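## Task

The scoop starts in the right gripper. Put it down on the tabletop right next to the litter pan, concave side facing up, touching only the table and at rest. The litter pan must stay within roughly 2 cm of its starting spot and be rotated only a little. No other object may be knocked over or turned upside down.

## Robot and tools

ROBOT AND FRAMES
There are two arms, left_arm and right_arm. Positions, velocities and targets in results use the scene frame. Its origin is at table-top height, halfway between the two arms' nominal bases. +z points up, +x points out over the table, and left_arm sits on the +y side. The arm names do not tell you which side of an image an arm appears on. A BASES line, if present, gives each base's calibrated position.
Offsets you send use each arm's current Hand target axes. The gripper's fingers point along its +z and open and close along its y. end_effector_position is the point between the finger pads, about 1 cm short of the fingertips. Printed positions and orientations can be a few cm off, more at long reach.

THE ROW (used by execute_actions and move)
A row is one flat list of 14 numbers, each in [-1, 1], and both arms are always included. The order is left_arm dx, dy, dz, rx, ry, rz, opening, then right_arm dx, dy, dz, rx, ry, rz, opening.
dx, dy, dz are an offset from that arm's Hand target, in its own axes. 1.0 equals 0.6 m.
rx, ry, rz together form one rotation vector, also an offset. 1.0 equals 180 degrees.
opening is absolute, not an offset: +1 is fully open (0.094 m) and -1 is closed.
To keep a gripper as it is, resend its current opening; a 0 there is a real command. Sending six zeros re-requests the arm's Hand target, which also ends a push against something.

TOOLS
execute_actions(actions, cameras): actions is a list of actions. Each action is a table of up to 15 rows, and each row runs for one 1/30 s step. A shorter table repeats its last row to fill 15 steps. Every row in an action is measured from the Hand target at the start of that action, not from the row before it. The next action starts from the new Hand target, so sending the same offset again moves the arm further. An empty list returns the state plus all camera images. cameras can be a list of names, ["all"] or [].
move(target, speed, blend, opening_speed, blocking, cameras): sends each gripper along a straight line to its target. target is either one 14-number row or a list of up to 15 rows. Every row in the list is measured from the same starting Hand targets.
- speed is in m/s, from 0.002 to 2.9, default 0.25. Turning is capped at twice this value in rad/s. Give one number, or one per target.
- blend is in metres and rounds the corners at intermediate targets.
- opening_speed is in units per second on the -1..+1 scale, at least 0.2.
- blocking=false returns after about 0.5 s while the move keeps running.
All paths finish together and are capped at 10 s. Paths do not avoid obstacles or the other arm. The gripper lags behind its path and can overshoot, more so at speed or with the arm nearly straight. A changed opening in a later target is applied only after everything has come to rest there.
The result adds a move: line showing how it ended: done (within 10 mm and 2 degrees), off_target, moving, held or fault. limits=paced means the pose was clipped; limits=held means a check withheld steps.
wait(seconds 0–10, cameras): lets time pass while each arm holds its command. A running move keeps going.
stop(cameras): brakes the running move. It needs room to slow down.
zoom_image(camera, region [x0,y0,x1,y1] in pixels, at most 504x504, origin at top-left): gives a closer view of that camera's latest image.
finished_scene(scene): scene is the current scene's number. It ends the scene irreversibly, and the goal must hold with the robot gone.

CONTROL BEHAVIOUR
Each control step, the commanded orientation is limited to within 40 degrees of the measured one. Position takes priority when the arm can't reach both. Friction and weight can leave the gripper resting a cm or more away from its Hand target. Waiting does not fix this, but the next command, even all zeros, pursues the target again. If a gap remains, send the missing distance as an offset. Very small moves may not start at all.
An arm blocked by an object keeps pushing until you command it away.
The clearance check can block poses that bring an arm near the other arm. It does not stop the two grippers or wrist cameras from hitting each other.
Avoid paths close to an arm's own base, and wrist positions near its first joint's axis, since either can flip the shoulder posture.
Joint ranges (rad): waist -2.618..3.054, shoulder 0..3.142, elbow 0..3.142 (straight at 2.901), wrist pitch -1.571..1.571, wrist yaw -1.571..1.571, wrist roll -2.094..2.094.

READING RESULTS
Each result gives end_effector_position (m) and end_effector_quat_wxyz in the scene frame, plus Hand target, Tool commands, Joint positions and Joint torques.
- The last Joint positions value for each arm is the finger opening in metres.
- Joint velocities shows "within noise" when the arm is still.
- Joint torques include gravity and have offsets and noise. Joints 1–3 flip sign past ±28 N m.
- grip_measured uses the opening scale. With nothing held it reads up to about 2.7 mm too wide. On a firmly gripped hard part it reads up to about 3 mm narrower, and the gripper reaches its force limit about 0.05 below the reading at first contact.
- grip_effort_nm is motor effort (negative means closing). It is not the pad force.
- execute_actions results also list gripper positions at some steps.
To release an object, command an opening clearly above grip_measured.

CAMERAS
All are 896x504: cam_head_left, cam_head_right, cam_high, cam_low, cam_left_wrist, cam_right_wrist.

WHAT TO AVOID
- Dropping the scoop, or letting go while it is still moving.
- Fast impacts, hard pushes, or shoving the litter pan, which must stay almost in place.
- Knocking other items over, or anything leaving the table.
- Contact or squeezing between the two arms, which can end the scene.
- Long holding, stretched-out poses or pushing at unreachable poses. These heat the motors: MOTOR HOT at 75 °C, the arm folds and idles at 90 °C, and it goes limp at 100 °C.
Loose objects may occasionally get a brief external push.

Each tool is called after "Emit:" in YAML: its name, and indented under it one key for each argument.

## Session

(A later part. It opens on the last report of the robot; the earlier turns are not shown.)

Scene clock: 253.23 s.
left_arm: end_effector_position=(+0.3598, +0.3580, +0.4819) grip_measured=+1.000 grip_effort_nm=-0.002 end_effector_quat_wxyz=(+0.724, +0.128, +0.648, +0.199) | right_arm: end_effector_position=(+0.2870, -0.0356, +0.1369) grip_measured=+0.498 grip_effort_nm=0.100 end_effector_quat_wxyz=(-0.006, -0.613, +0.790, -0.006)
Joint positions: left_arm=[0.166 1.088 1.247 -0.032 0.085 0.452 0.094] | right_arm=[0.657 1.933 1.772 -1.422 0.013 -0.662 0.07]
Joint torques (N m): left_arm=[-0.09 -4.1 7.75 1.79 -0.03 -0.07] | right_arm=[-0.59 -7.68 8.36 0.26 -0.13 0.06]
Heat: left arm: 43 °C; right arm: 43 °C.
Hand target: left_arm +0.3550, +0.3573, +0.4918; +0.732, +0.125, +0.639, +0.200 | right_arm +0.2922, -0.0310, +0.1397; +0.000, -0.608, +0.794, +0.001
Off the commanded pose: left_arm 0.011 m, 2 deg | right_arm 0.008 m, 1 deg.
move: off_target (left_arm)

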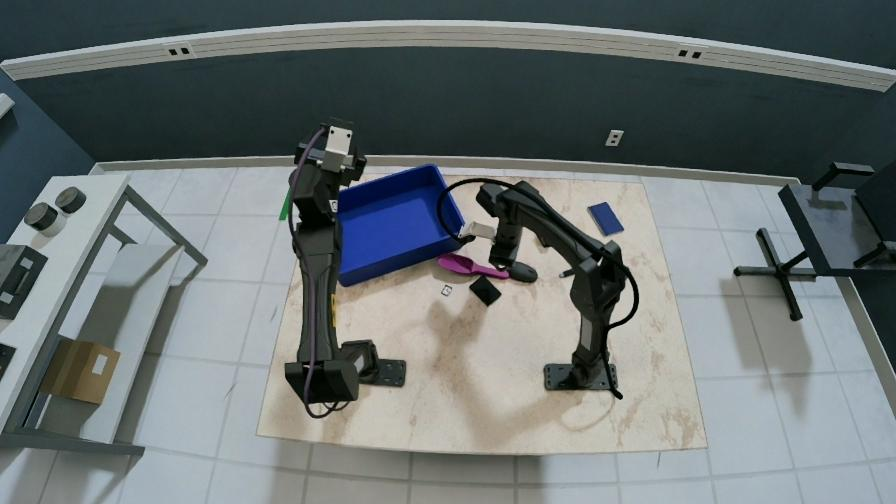

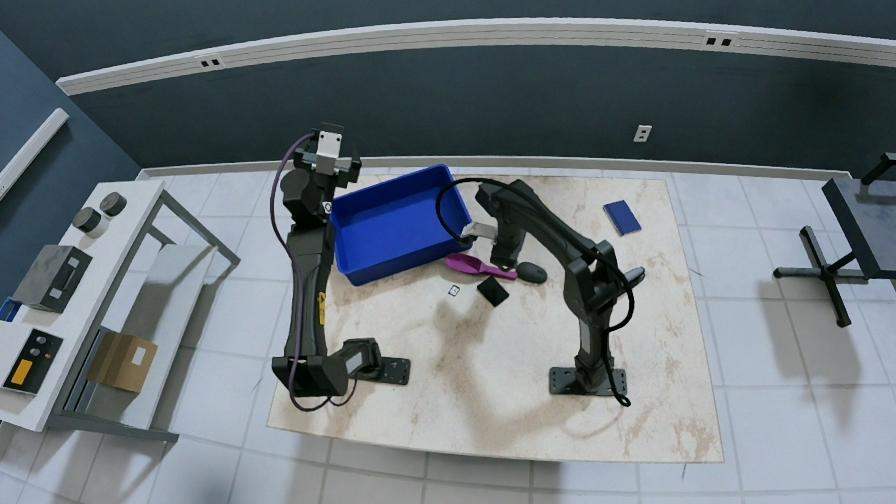

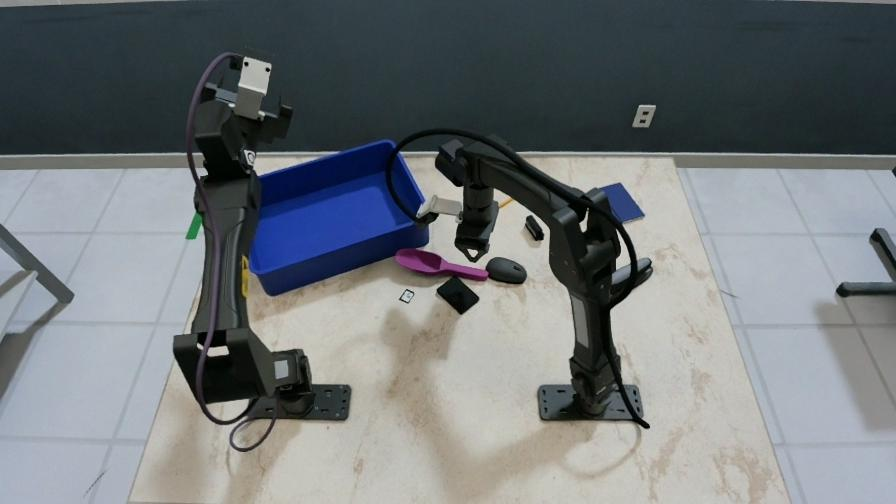

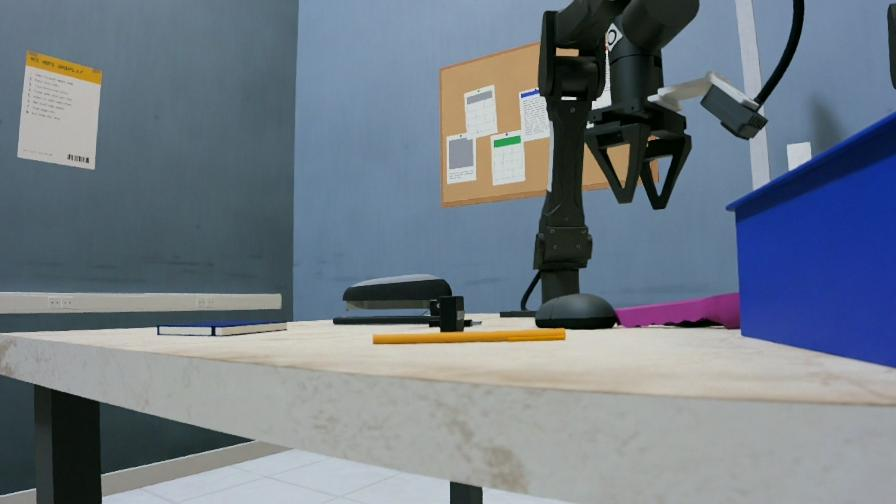

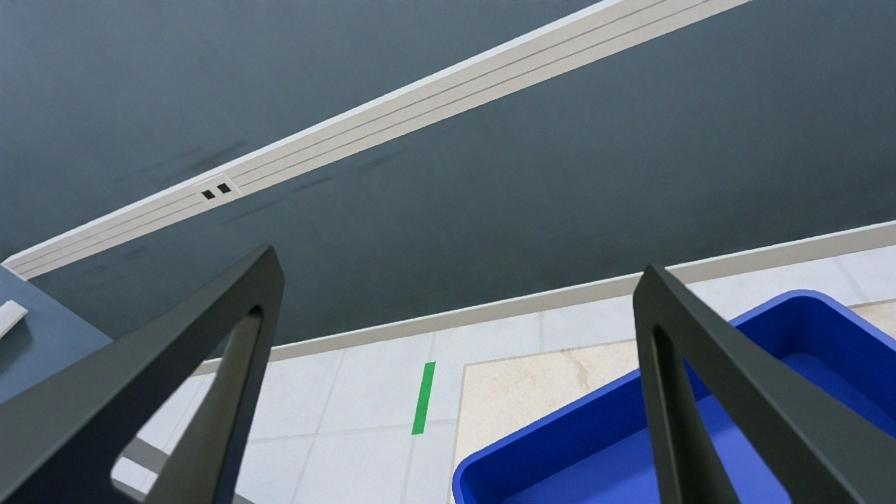

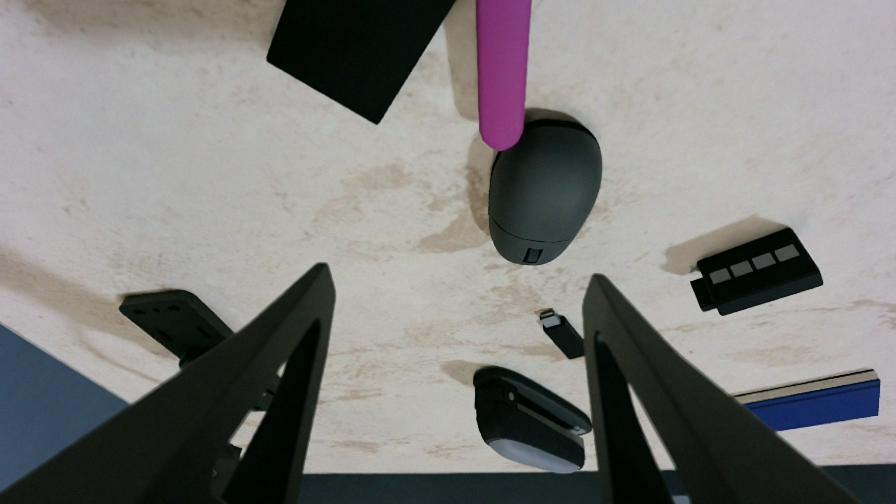

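Emit:
move:
  target: [0,0,0,0,0,0,1,0,-0.037,0.1,0,0,0,0.3]
  speed: 0.12
  cameras: ["cam_right_wrist","cam_head_left","cam_low","cam_high"]

Emit:
zoom_image:
  camera: "cam_head_left"
  region: [420, 200, 560, 320]

Scene clock: 261.47 s.
left_arm: end_effector_position=(+0.3598, +0.3580, +0.4819) grip_measured=+1.000 grip_effort_nm=-0.007 end_effector_quat_wxyz=(+0.724, +0.128, +0.648, +0.199) | right_arm: end_effector_position=(+0.3100, -0.0394, +0.0840) grip_measured=+0.302 grip_effort_nm=-0.115 end_effector_quat_wxyz=(-0.004, -0.606, +0.795, -0.006)
Joint positions: left_arm=[0.166 1.088 1.247 -0.032 0.085 0.452 0.094] | right_arm=[0.612 1.997 1.651 -1.232 0.011 -0.692 0.061]
Joint torques (N m): left_arm=[-0.03 -4.07 7.77 1.79 -0.05 -0.05] | right_arm=[-0.55 -8.4 5.74 0.48 -0.13 -0.13]
Heat: left arm: 43 °C; right arm: 41 °C.
Hand target: left_arm +0.3550, +0.3573, +0.4918; +0.732, +0.125, +0.639, +0.200 | right_arm +0.3135, -0.0368, +0.0796; +0.000, -0.608, +0.794, +0.001
Off the commanded pose: left_arm 0.011 m, 2 deg | right_arm 0.006 m, 1 deg.
move: off_target (left_arm)
Images, in order (width x height): cam_head_left 896x504, cam_high 896x504, cam_low 896x504, cam_right_wrist 896x504.

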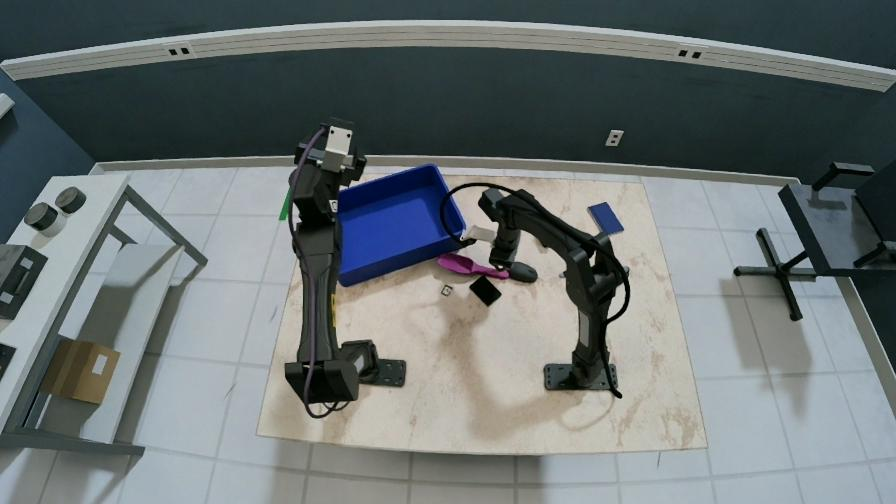

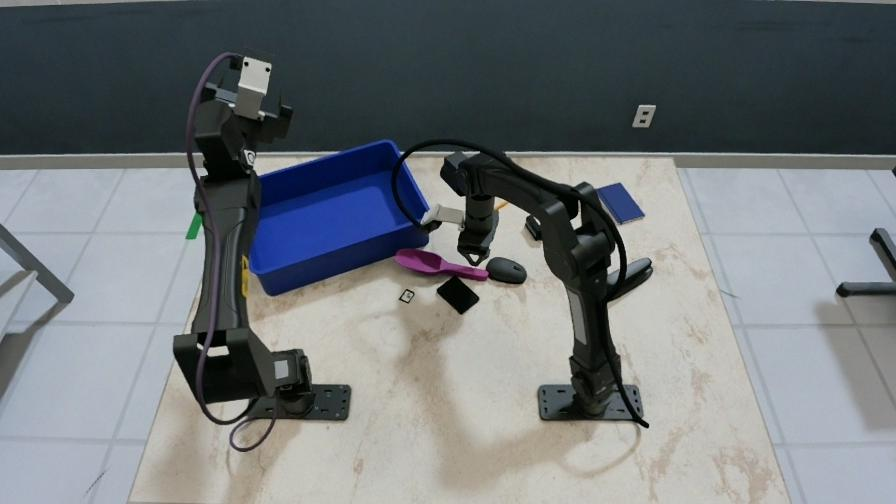

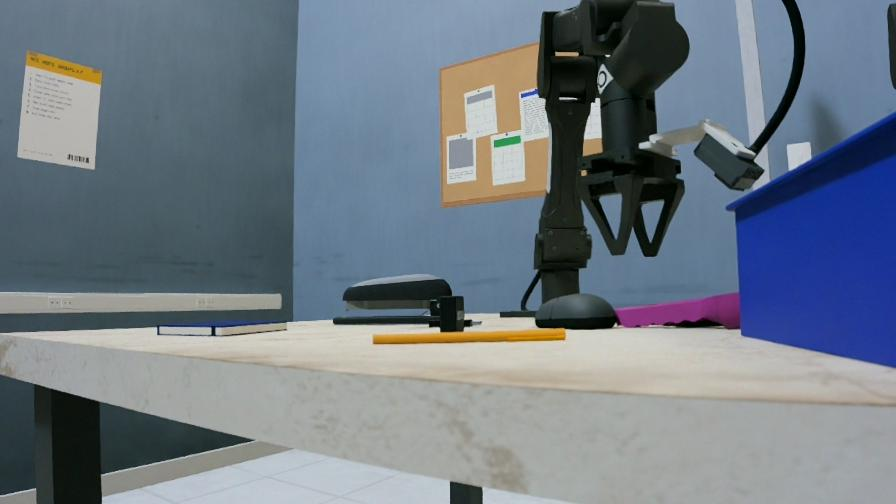

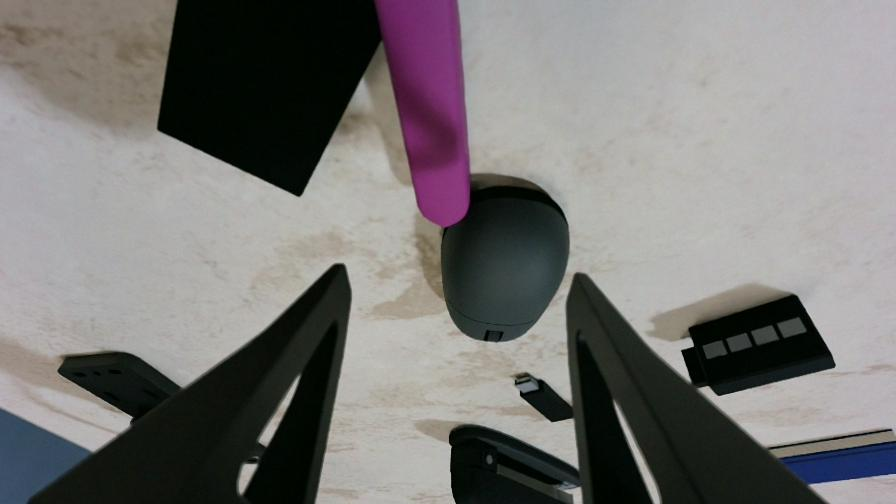

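Scaled by 3.600.

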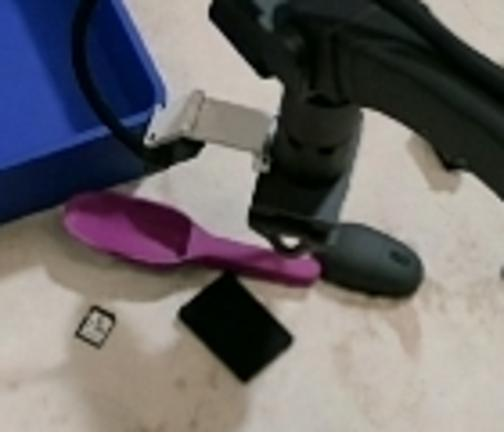

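Emit:
move:
  target:
    - [0,0,0,0,0,0,1,-0.033,0.008,0.02,0,0,-0.028,-0.1]
    - [0,0,0,0,0,0,1,-0.033,0.008,0.055,0,0,-0.028,-0.1]
  speed: 0.06
  cameras: ["cam_right_wrist","cam_low","cam_head_left"]

Emit:
zoom_image:
  camera: "cam_head_left"
  region: [420, 200, 560, 320]

Scene clock: 276.70 s.
left_arm: end_effector_position=(+0.3598, +0.3580, +0.4819) grip_measured=+1.000 grip_effort_nm=-0.002 end_effector_quat_wxyz=(+0.724, +0.128, +0.648, +0.199) | right_arm: end_effector_position=(+0.3142, -0.0219, +0.0530) grip_measured=-0.098 grip_effort_nm=-0.115 end_effector_quat_wxyz=(-0.001, -0.637, +0.771, -0.006)
Joint positions: left_arm=[0.166 1.088 1.247 -0.032 0.085 0.452 0.094] | right_arm=[0.642 2.064 1.625 -1.133 0.011 -0.738 0.042]
Joint torques (N m): left_arm=[-0.05 -4.03 7.77 1.77 -0.03 -0.06] | right_arm=[0.54 -8.68 5.57 0.51 -0.14 -0.11]
Heat: left arm: 44 °C; right arm: 40 °C.
Hand target: left_arm +0.3550, +0.3573, +0.4918; +0.732, +0.125, +0.639, +0.200 | right_arm +0.3141, -0.0164, +0.0466; +0.000, -0.642, +0.767, +0.001
Off the commanded pose: left_arm 0.011 m, 2 deg | right_arm 0.008 m, 1 deg.
move: off_target (left_arm)
Images, in order (width x height): cam_head_left 896x504, cam_low 896x504, cam_right_wrist 896x504.

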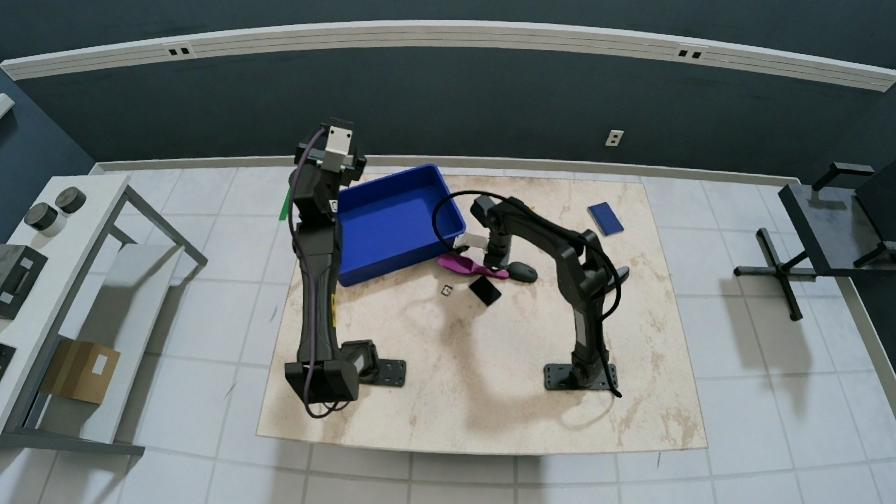

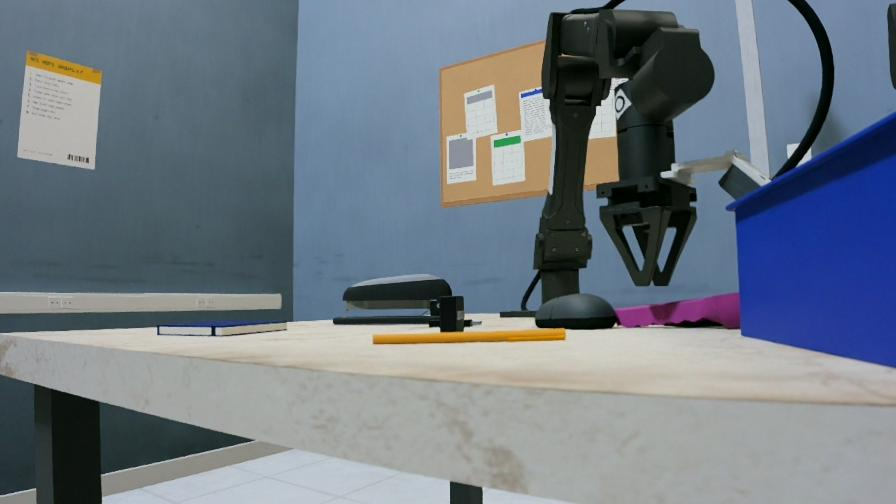

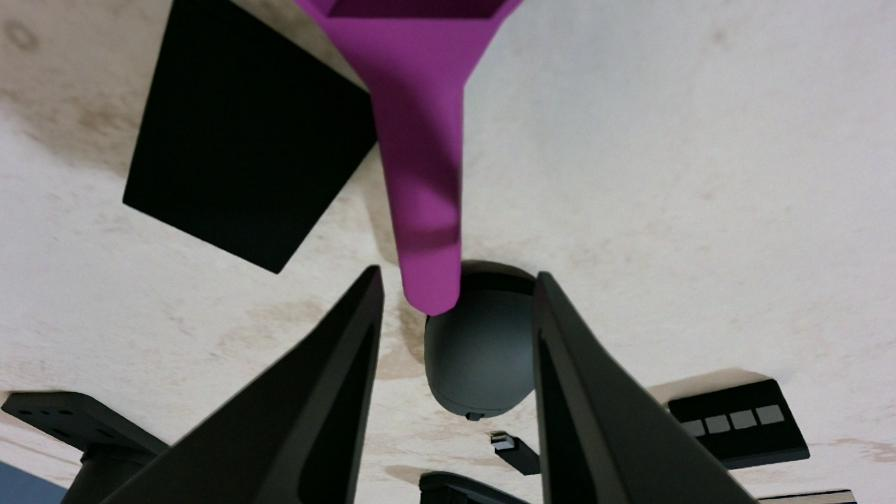

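Scaled by 3.600.

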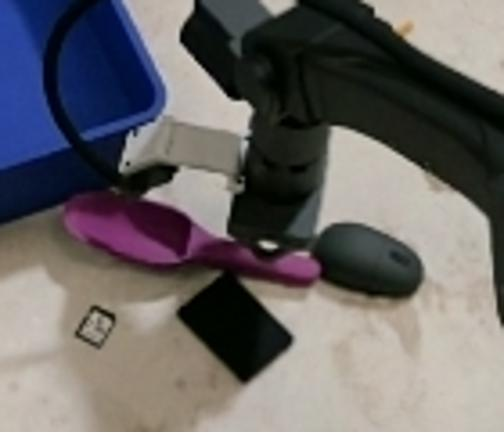

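Emit:
move:
  target:
    - [0,0,0,0,0,0,1,0.008,0.015,0,0,0,0,-0.1]
    - [0,0,0,0,0,0,1,0.008,0.015,0.025,0,0,0,-0.1]
  speed: 0.05
  cameras: ["cam_right_wrist","cam_low","cam_head_left"]

Emit:
zoom_image:
  camera: "cam_head_left"
  region: [420, 200, 560, 320]

Emit:
zoom_image:
  camera: "cam_low"
  region: [570, 150, 790, 360]

Scene clock: 295.17 s.
left_arm: end_effector_position=(+0.3598, +0.3580, +0.4819) grip_measured=+1.000 grip_effort_nm=-0.017 end_effector_quat_wxyz=(+0.724, +0.128, +0.648, +0.199) | right_arm: end_effector_position=(+0.3040, -0.0255, +0.0307) grip_measured=-0.098 grip_effort_nm=-0.110 end_effector_quat_wxyz=(-0.010, -0.640, +0.768, -0.005)
Joint positions: left_arm=[0.166 1.088 1.247 -0.032 0.085 0.452 0.094] | right_arm=[0.651 2.064 1.533 -1.06 0.011 -0.739 0.042]
Joint torques (N m): left_arm=[-0.09 -4.12 7.69 1.79 -0.03 -0.06] | right_arm=[0.61 -10.35 5.3 0.44 -0.12 -0.03]
Heat: left arm: 44 °C; right arm: 39 °C.
Hand target: left_arm +0.3550, +0.3573, +0.4918; +0.732, +0.125, +0.639, +0.200 | right_arm +0.3044, -0.0195, +0.0317; +0.000, -0.642, +0.767, +0.001
Off the commanded pose: left_arm 0.011 m, 2 deg | right_arm 0.006 m, 1 deg.
move: off_target (left_arm)
Images, in order (width x height): cam_head_left 896x504, cam_low 896x504, cam_right_wrist 896x504.

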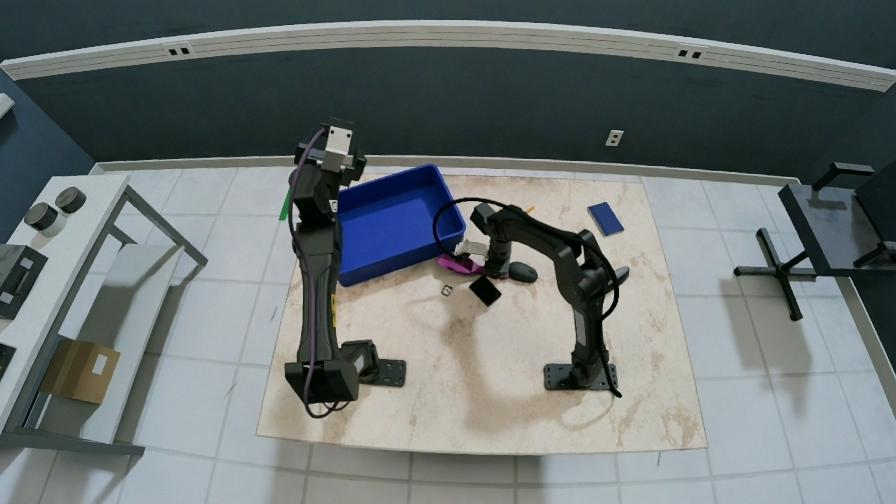

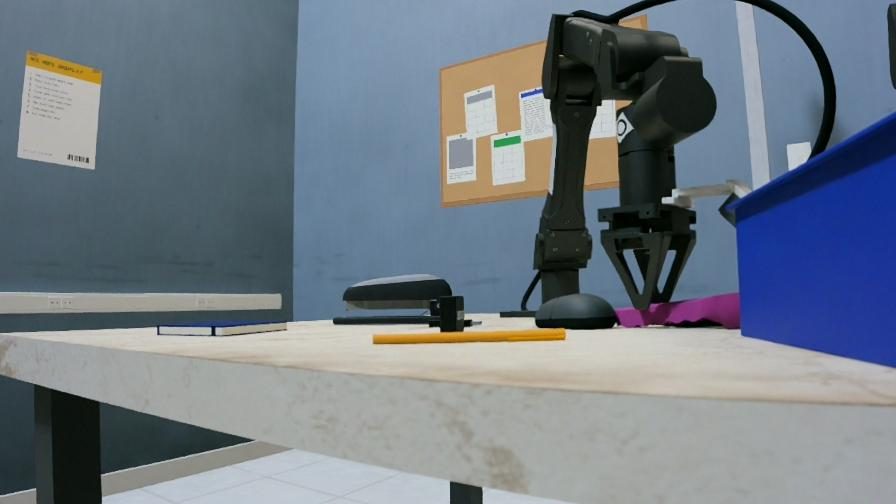

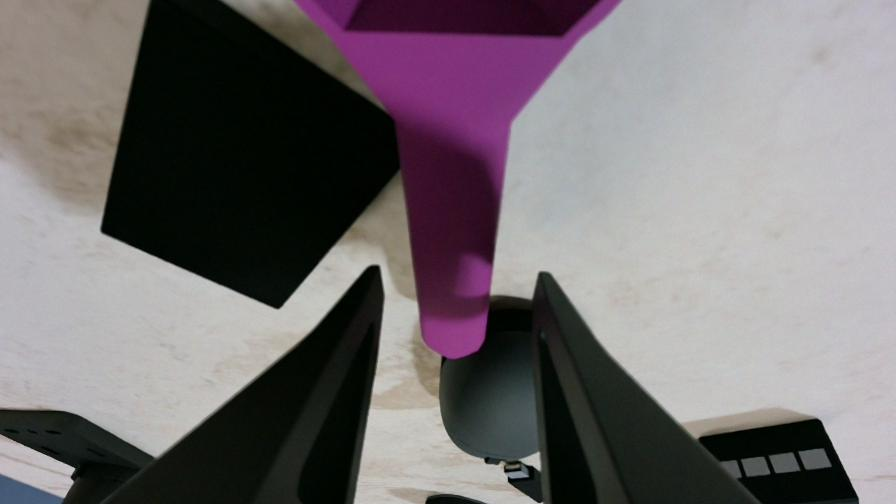

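Scaled by 3.600.

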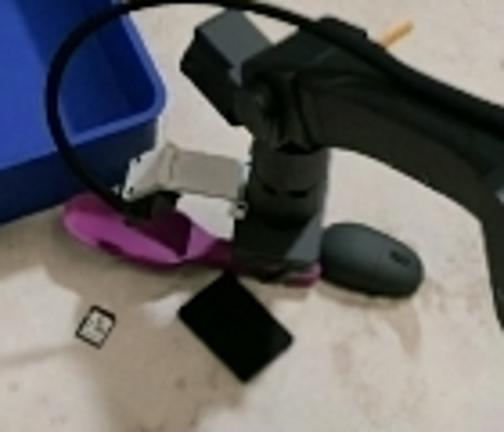

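Scaled by 2.291.

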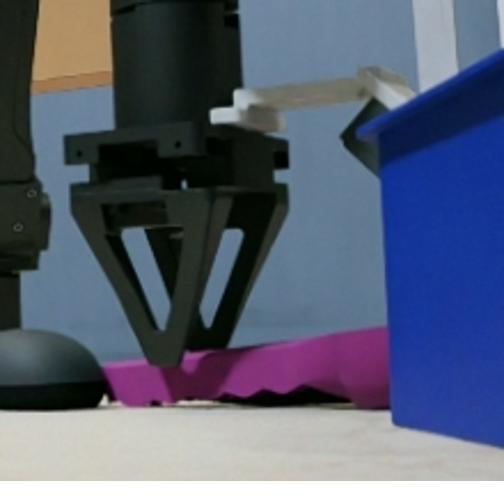

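Emit:
move:
  target:
    - [0,0,0,0,0,0,1,0.0,0.0,0.018,0,0,0,-0.1]
    - [0,0,0,0,0,0,1,0,0,0.018,0,0,0,-0.8]
  speed: 0.05
  opening_speed: 0.25
  cameras: ["cam_right_wrist","cam_low","cam_head_left"]

Scene clock: 302.17 s.
left_arm: end_effector_position=(+0.3598, +0.3580, +0.4819) grip_measured=+1.000 grip_effort_nm=-0.002 end_effector_quat_wxyz=(+0.724, +0.128, +0.648, +0.199) | right_arm: end_effector_position=(+0.3050, -0.0247, +0.0244) grip_measured=-0.577 grip_effort_nm=-1.033 end_effector_quat_wxyz=(-0.004, -0.640, +0.768, -0.006)
Joint positions: left_arm=[0.166 1.088 1.247 -0.032 0.085 0.452 0.094] | right_arm=[0.651 2.064 1.507 -1.021 0.011 -0.739 0.02]
Joint torques (N m): left_arm=[-0.13 -4.03 7.76 1.79 -0.03 -0.06] | right_arm=[0.59 -9.25 5.23 0.48 -0.12 -0.02]
Heat: left arm: 44 °C; right arm: 38 °C.
Hand target: left_arm +0.3550, +0.3573, +0.4918; +0.732, +0.125, +0.639, +0.200 | right_arm +0.3043, -0.0195, +0.0208; +0.000, -0.642, +0.767, +0.001
Off the commanded pose: left_arm 0.011 m, 2 deg | right_arm 0.006 m, 1 deg.
move: off_target (left_arm)
Images, in order (width x height): cam_head_left 896x504, cam_low 896x504, cam_right_wrist 896x504.

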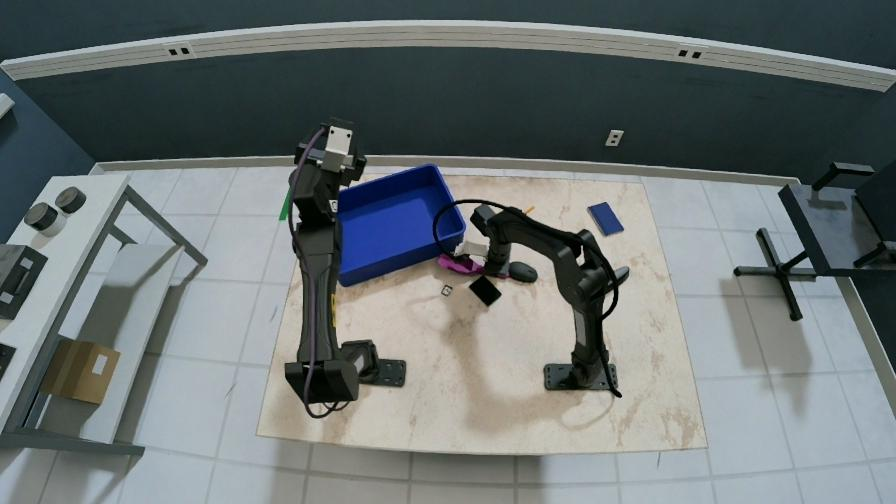

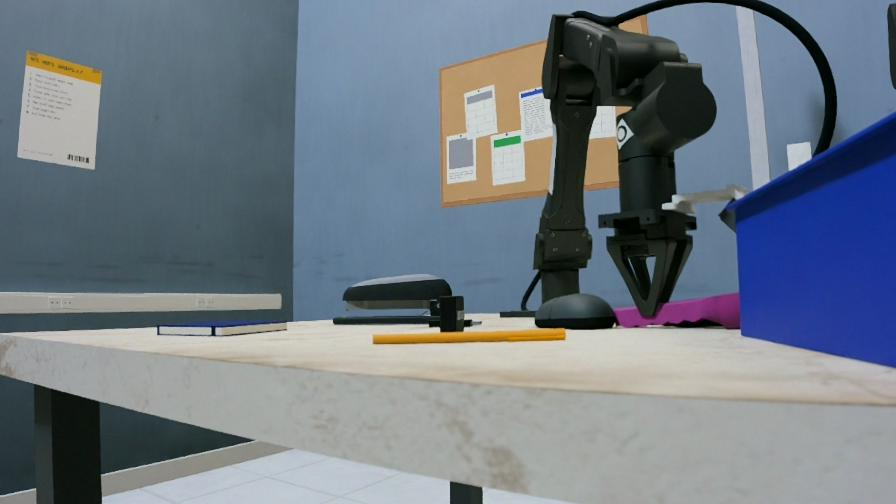

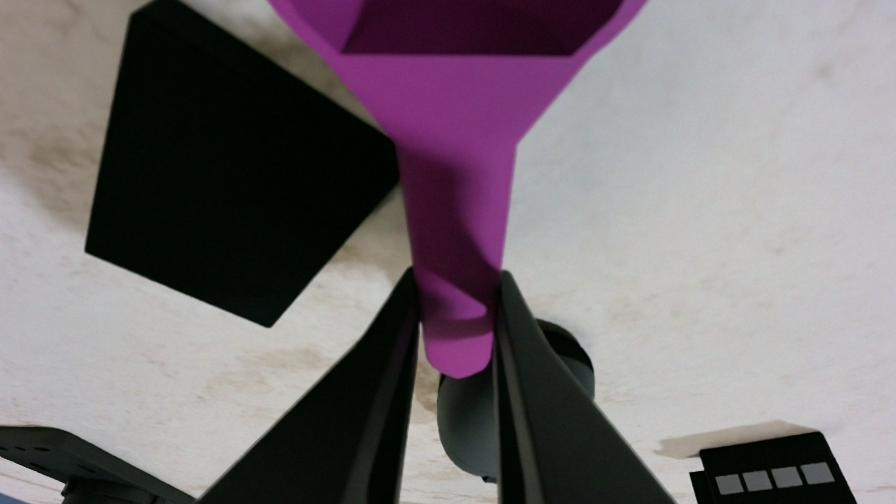

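Emit:
move:
  target:
    - [0,0,0,0,0,0,1,0,0,-0.012,0,0,0,-0.8]
    - [0,0,0,0,0,0,1,-0.0125,-0.023,-0.012,0,0,-0.056,-0.8]
    - [0,0,0,0,0,0,1,-0.0125,-0.023,0.0,0,0,-0.056,-0.8]
  speed: 0.04
  cameras: ["cam_right_wrist","cam_low","cam_head_left","cam_high"]

Emit:
zoom_image:
  camera: "cam_head_left"
  region: [420, 200, 560, 320]

Emit:
zoom_image:
  camera: "cam_low"
  region: [570, 150, 790, 360]

Scene clock: 321.70 s.
left_arm: end_effector_position=(+0.3598, +0.3580, +0.4819) grip_measured=+1.000 grip_effort_nm=-0.002 end_effector_quat_wxyz=(+0.724, +0.128, +0.648, +0.199) | right_arm: end_effector_position=(+0.3120, -0.0194, +0.0244) grip_measured=-0.577 grip_effort_nm=-1.038 end_effector_quat_wxyz=(+0.008, +0.706, -0.708, +0.005)
Joint positions: left_arm=[0.166 1.088 1.247 -0.032 0.085 0.452 0.094] | right_arm=[0.651 2.104 1.569 -1.052 0.011 -0.917 0.02]
Joint torques (N m): left_arm=[-0.12 -4.08 7.68 1.79 -0.02 -0.05] | right_arm=[-0.72 -8.34 7.01 0.47 -0.12 -0.13]
Heat: left arm: 44 °C; right arm: 38 °C.
Hand target: left_arm +0.3550, +0.3573, +0.4918; +0.732, +0.125, +0.639, +0.200 | right_arm +0.3192, -0.0146, +0.0208; +0.000, +0.707, -0.707, -0.001
Off the commanded pose: left_arm 0.011 m, 2 deg | right_arm 0.009 m, 1 deg.
move: off_target (left_arm)
Images, in order (width x height): cam_head_left 896x504, cam_high 896x504, cam_low 896x504, cam_right_wrist 896x504.

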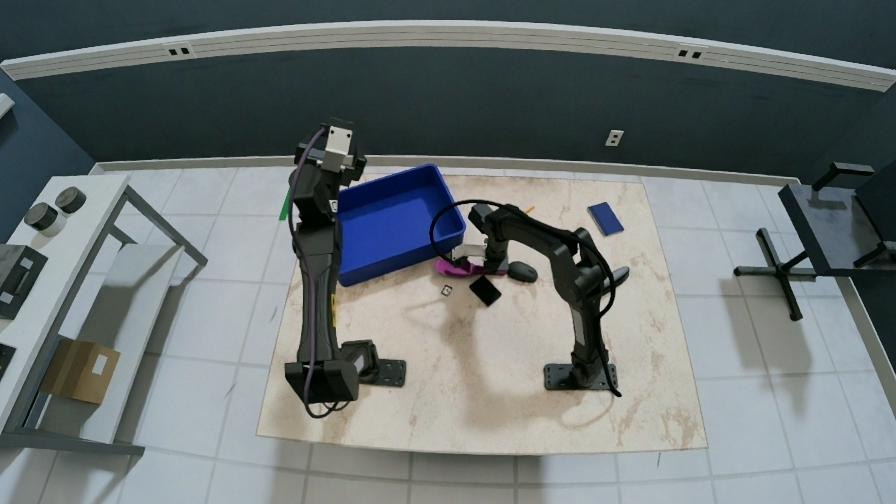

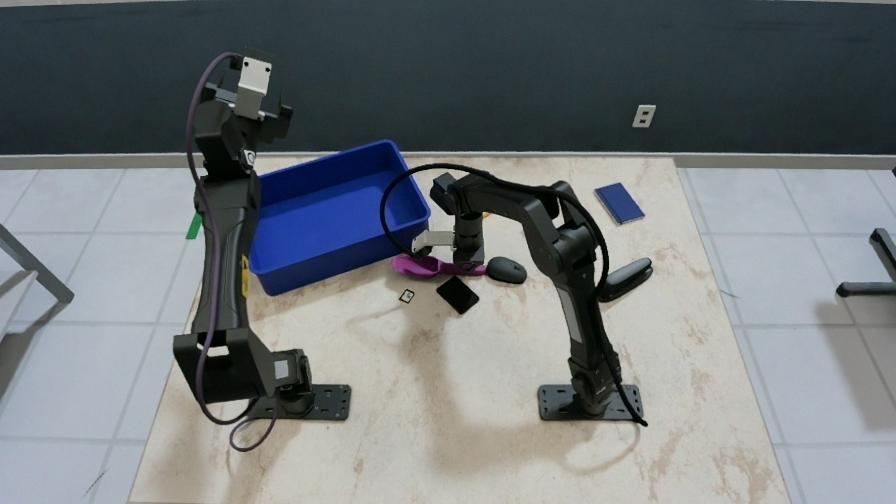

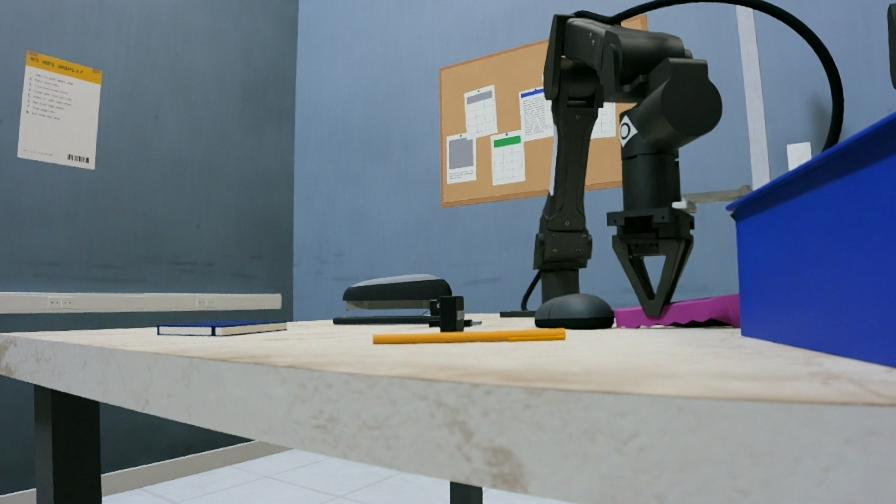

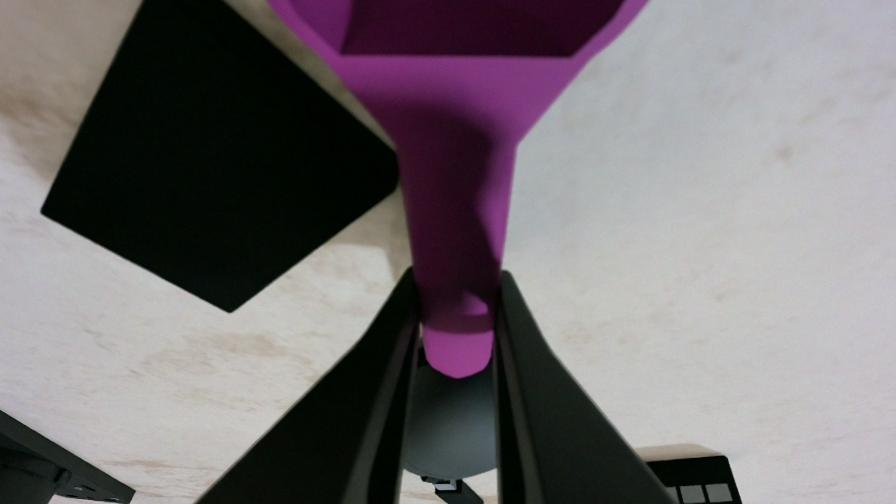

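Scaled by 3.600.

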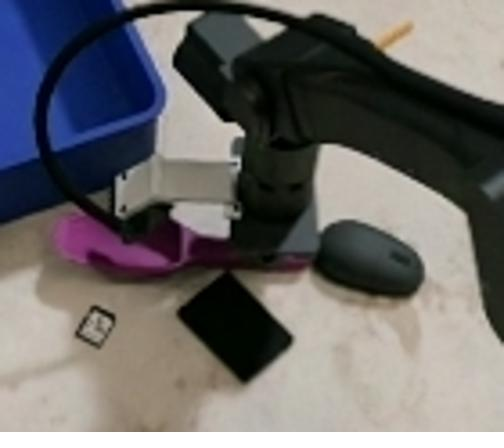

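Scaled by 2.291.

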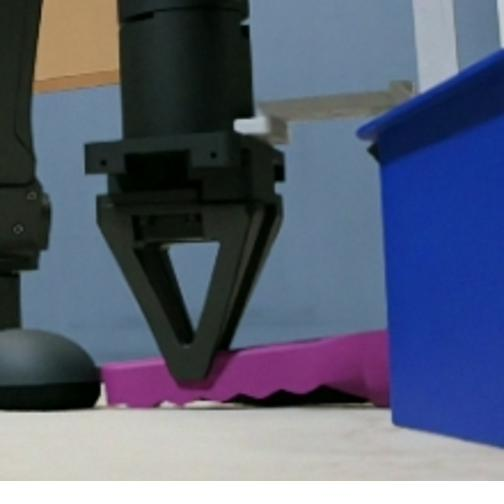

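Emit:
move:
  target:
    - [0,0,0,0,0,0,1,0,0,-0.015,0,0,0,-0.8]
    - [0,0,0,0,0,0,1,-0.013,-0.026,-0.015,0,0,0,-0.8]
    - [0,0,0,0,0,0,1,-0.013,-0.026,0.0,0,0,0,-0.8]
  speed: 0.04
  cameras: ["cam_right_wrist","cam_low","cam_head_left","cam_high"]

Emit:
zoom_image:
  camera: "cam_head_left"
  region: [420, 200, 560, 320]

Emit:
zoom_image:
  camera: "cam_low"
  region: [570, 150, 790, 360]

Scene clock: 331.47 s.
left_arm: end_effector_position=(+0.3598, +0.3580, +0.4819) grip_measured=+1.000 grip_effort_nm=-0.002 end_effector_quat_wxyz=(+0.724, +0.128, +0.648, +0.199) | right_arm: end_effector_position=(+0.3289, -0.0106, +0.0250) grip_measured=-0.577 grip_effort_nm=-1.033 end_effector_quat_wxyz=(+0.006, +0.706, -0.708, +0.005)
Joint positions: left_arm=[0.166 1.088 1.247 -0.032 0.085 0.452 0.094] | right_arm=[0.643 2.17 1.676 -1.087 0.011 -0.925 0.02]
Joint torques (N m): left_arm=[-0.16 -4.14 7.73 1.78 -0.05 -0.07] | right_arm=[-0.62 -8.98 7.01 0.44 -0.13 -0.12]
Heat: left arm: 45 °C; right arm: 37 °C.
Hand target: left_arm +0.3550, +0.3573, +0.4918; +0.732, +0.125, +0.639, +0.200 | right_arm +0.3348, -0.0067, +0.0209; +0.000, +0.707, -0.707, -0.001
Off the commanded pose: left_arm 0.011 m, 2 deg | right_arm 0.008 m, 1 deg.
move: off_target (left_arm)
Images, in order (width x height): cam_head_left 896x504, cam_high 896x504, cam_low 896x504, cam_right_wrist 896x504.

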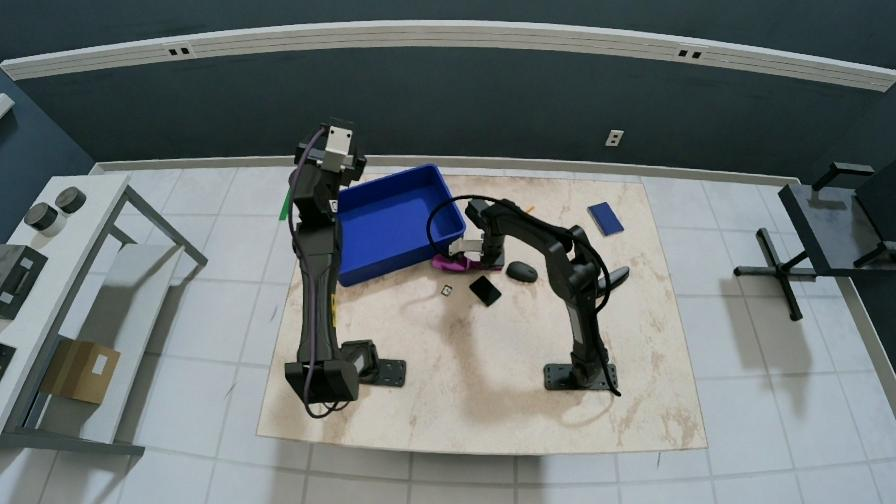

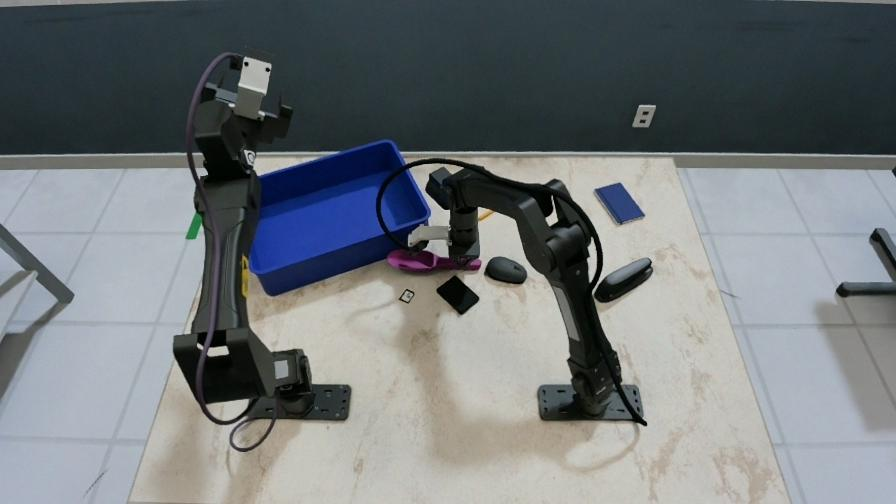

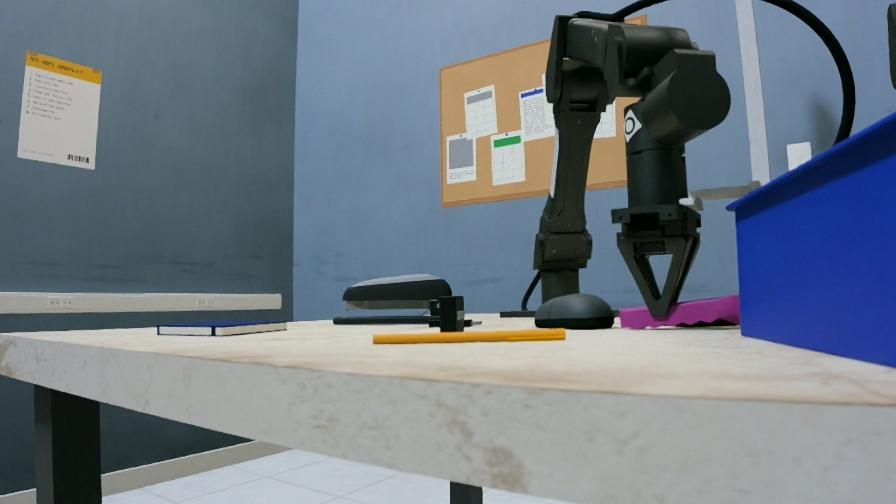

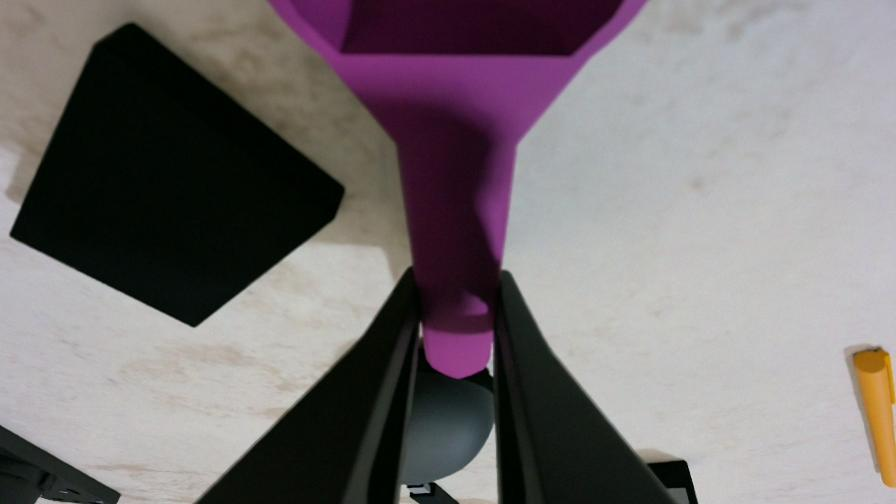

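Scaled by 3.600.

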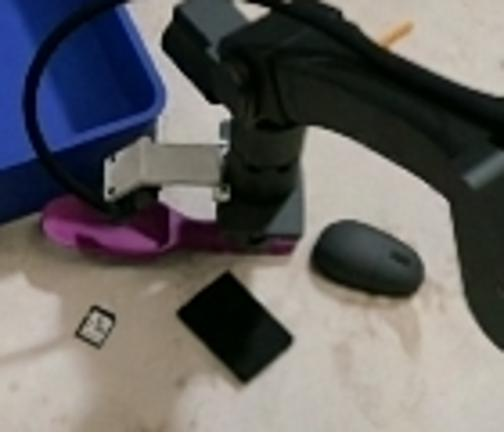

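Scaled by 2.291.

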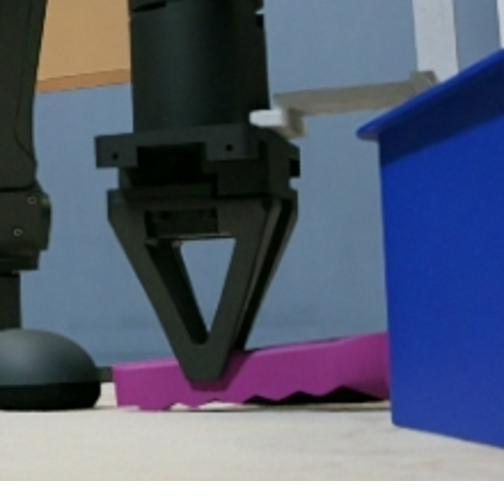

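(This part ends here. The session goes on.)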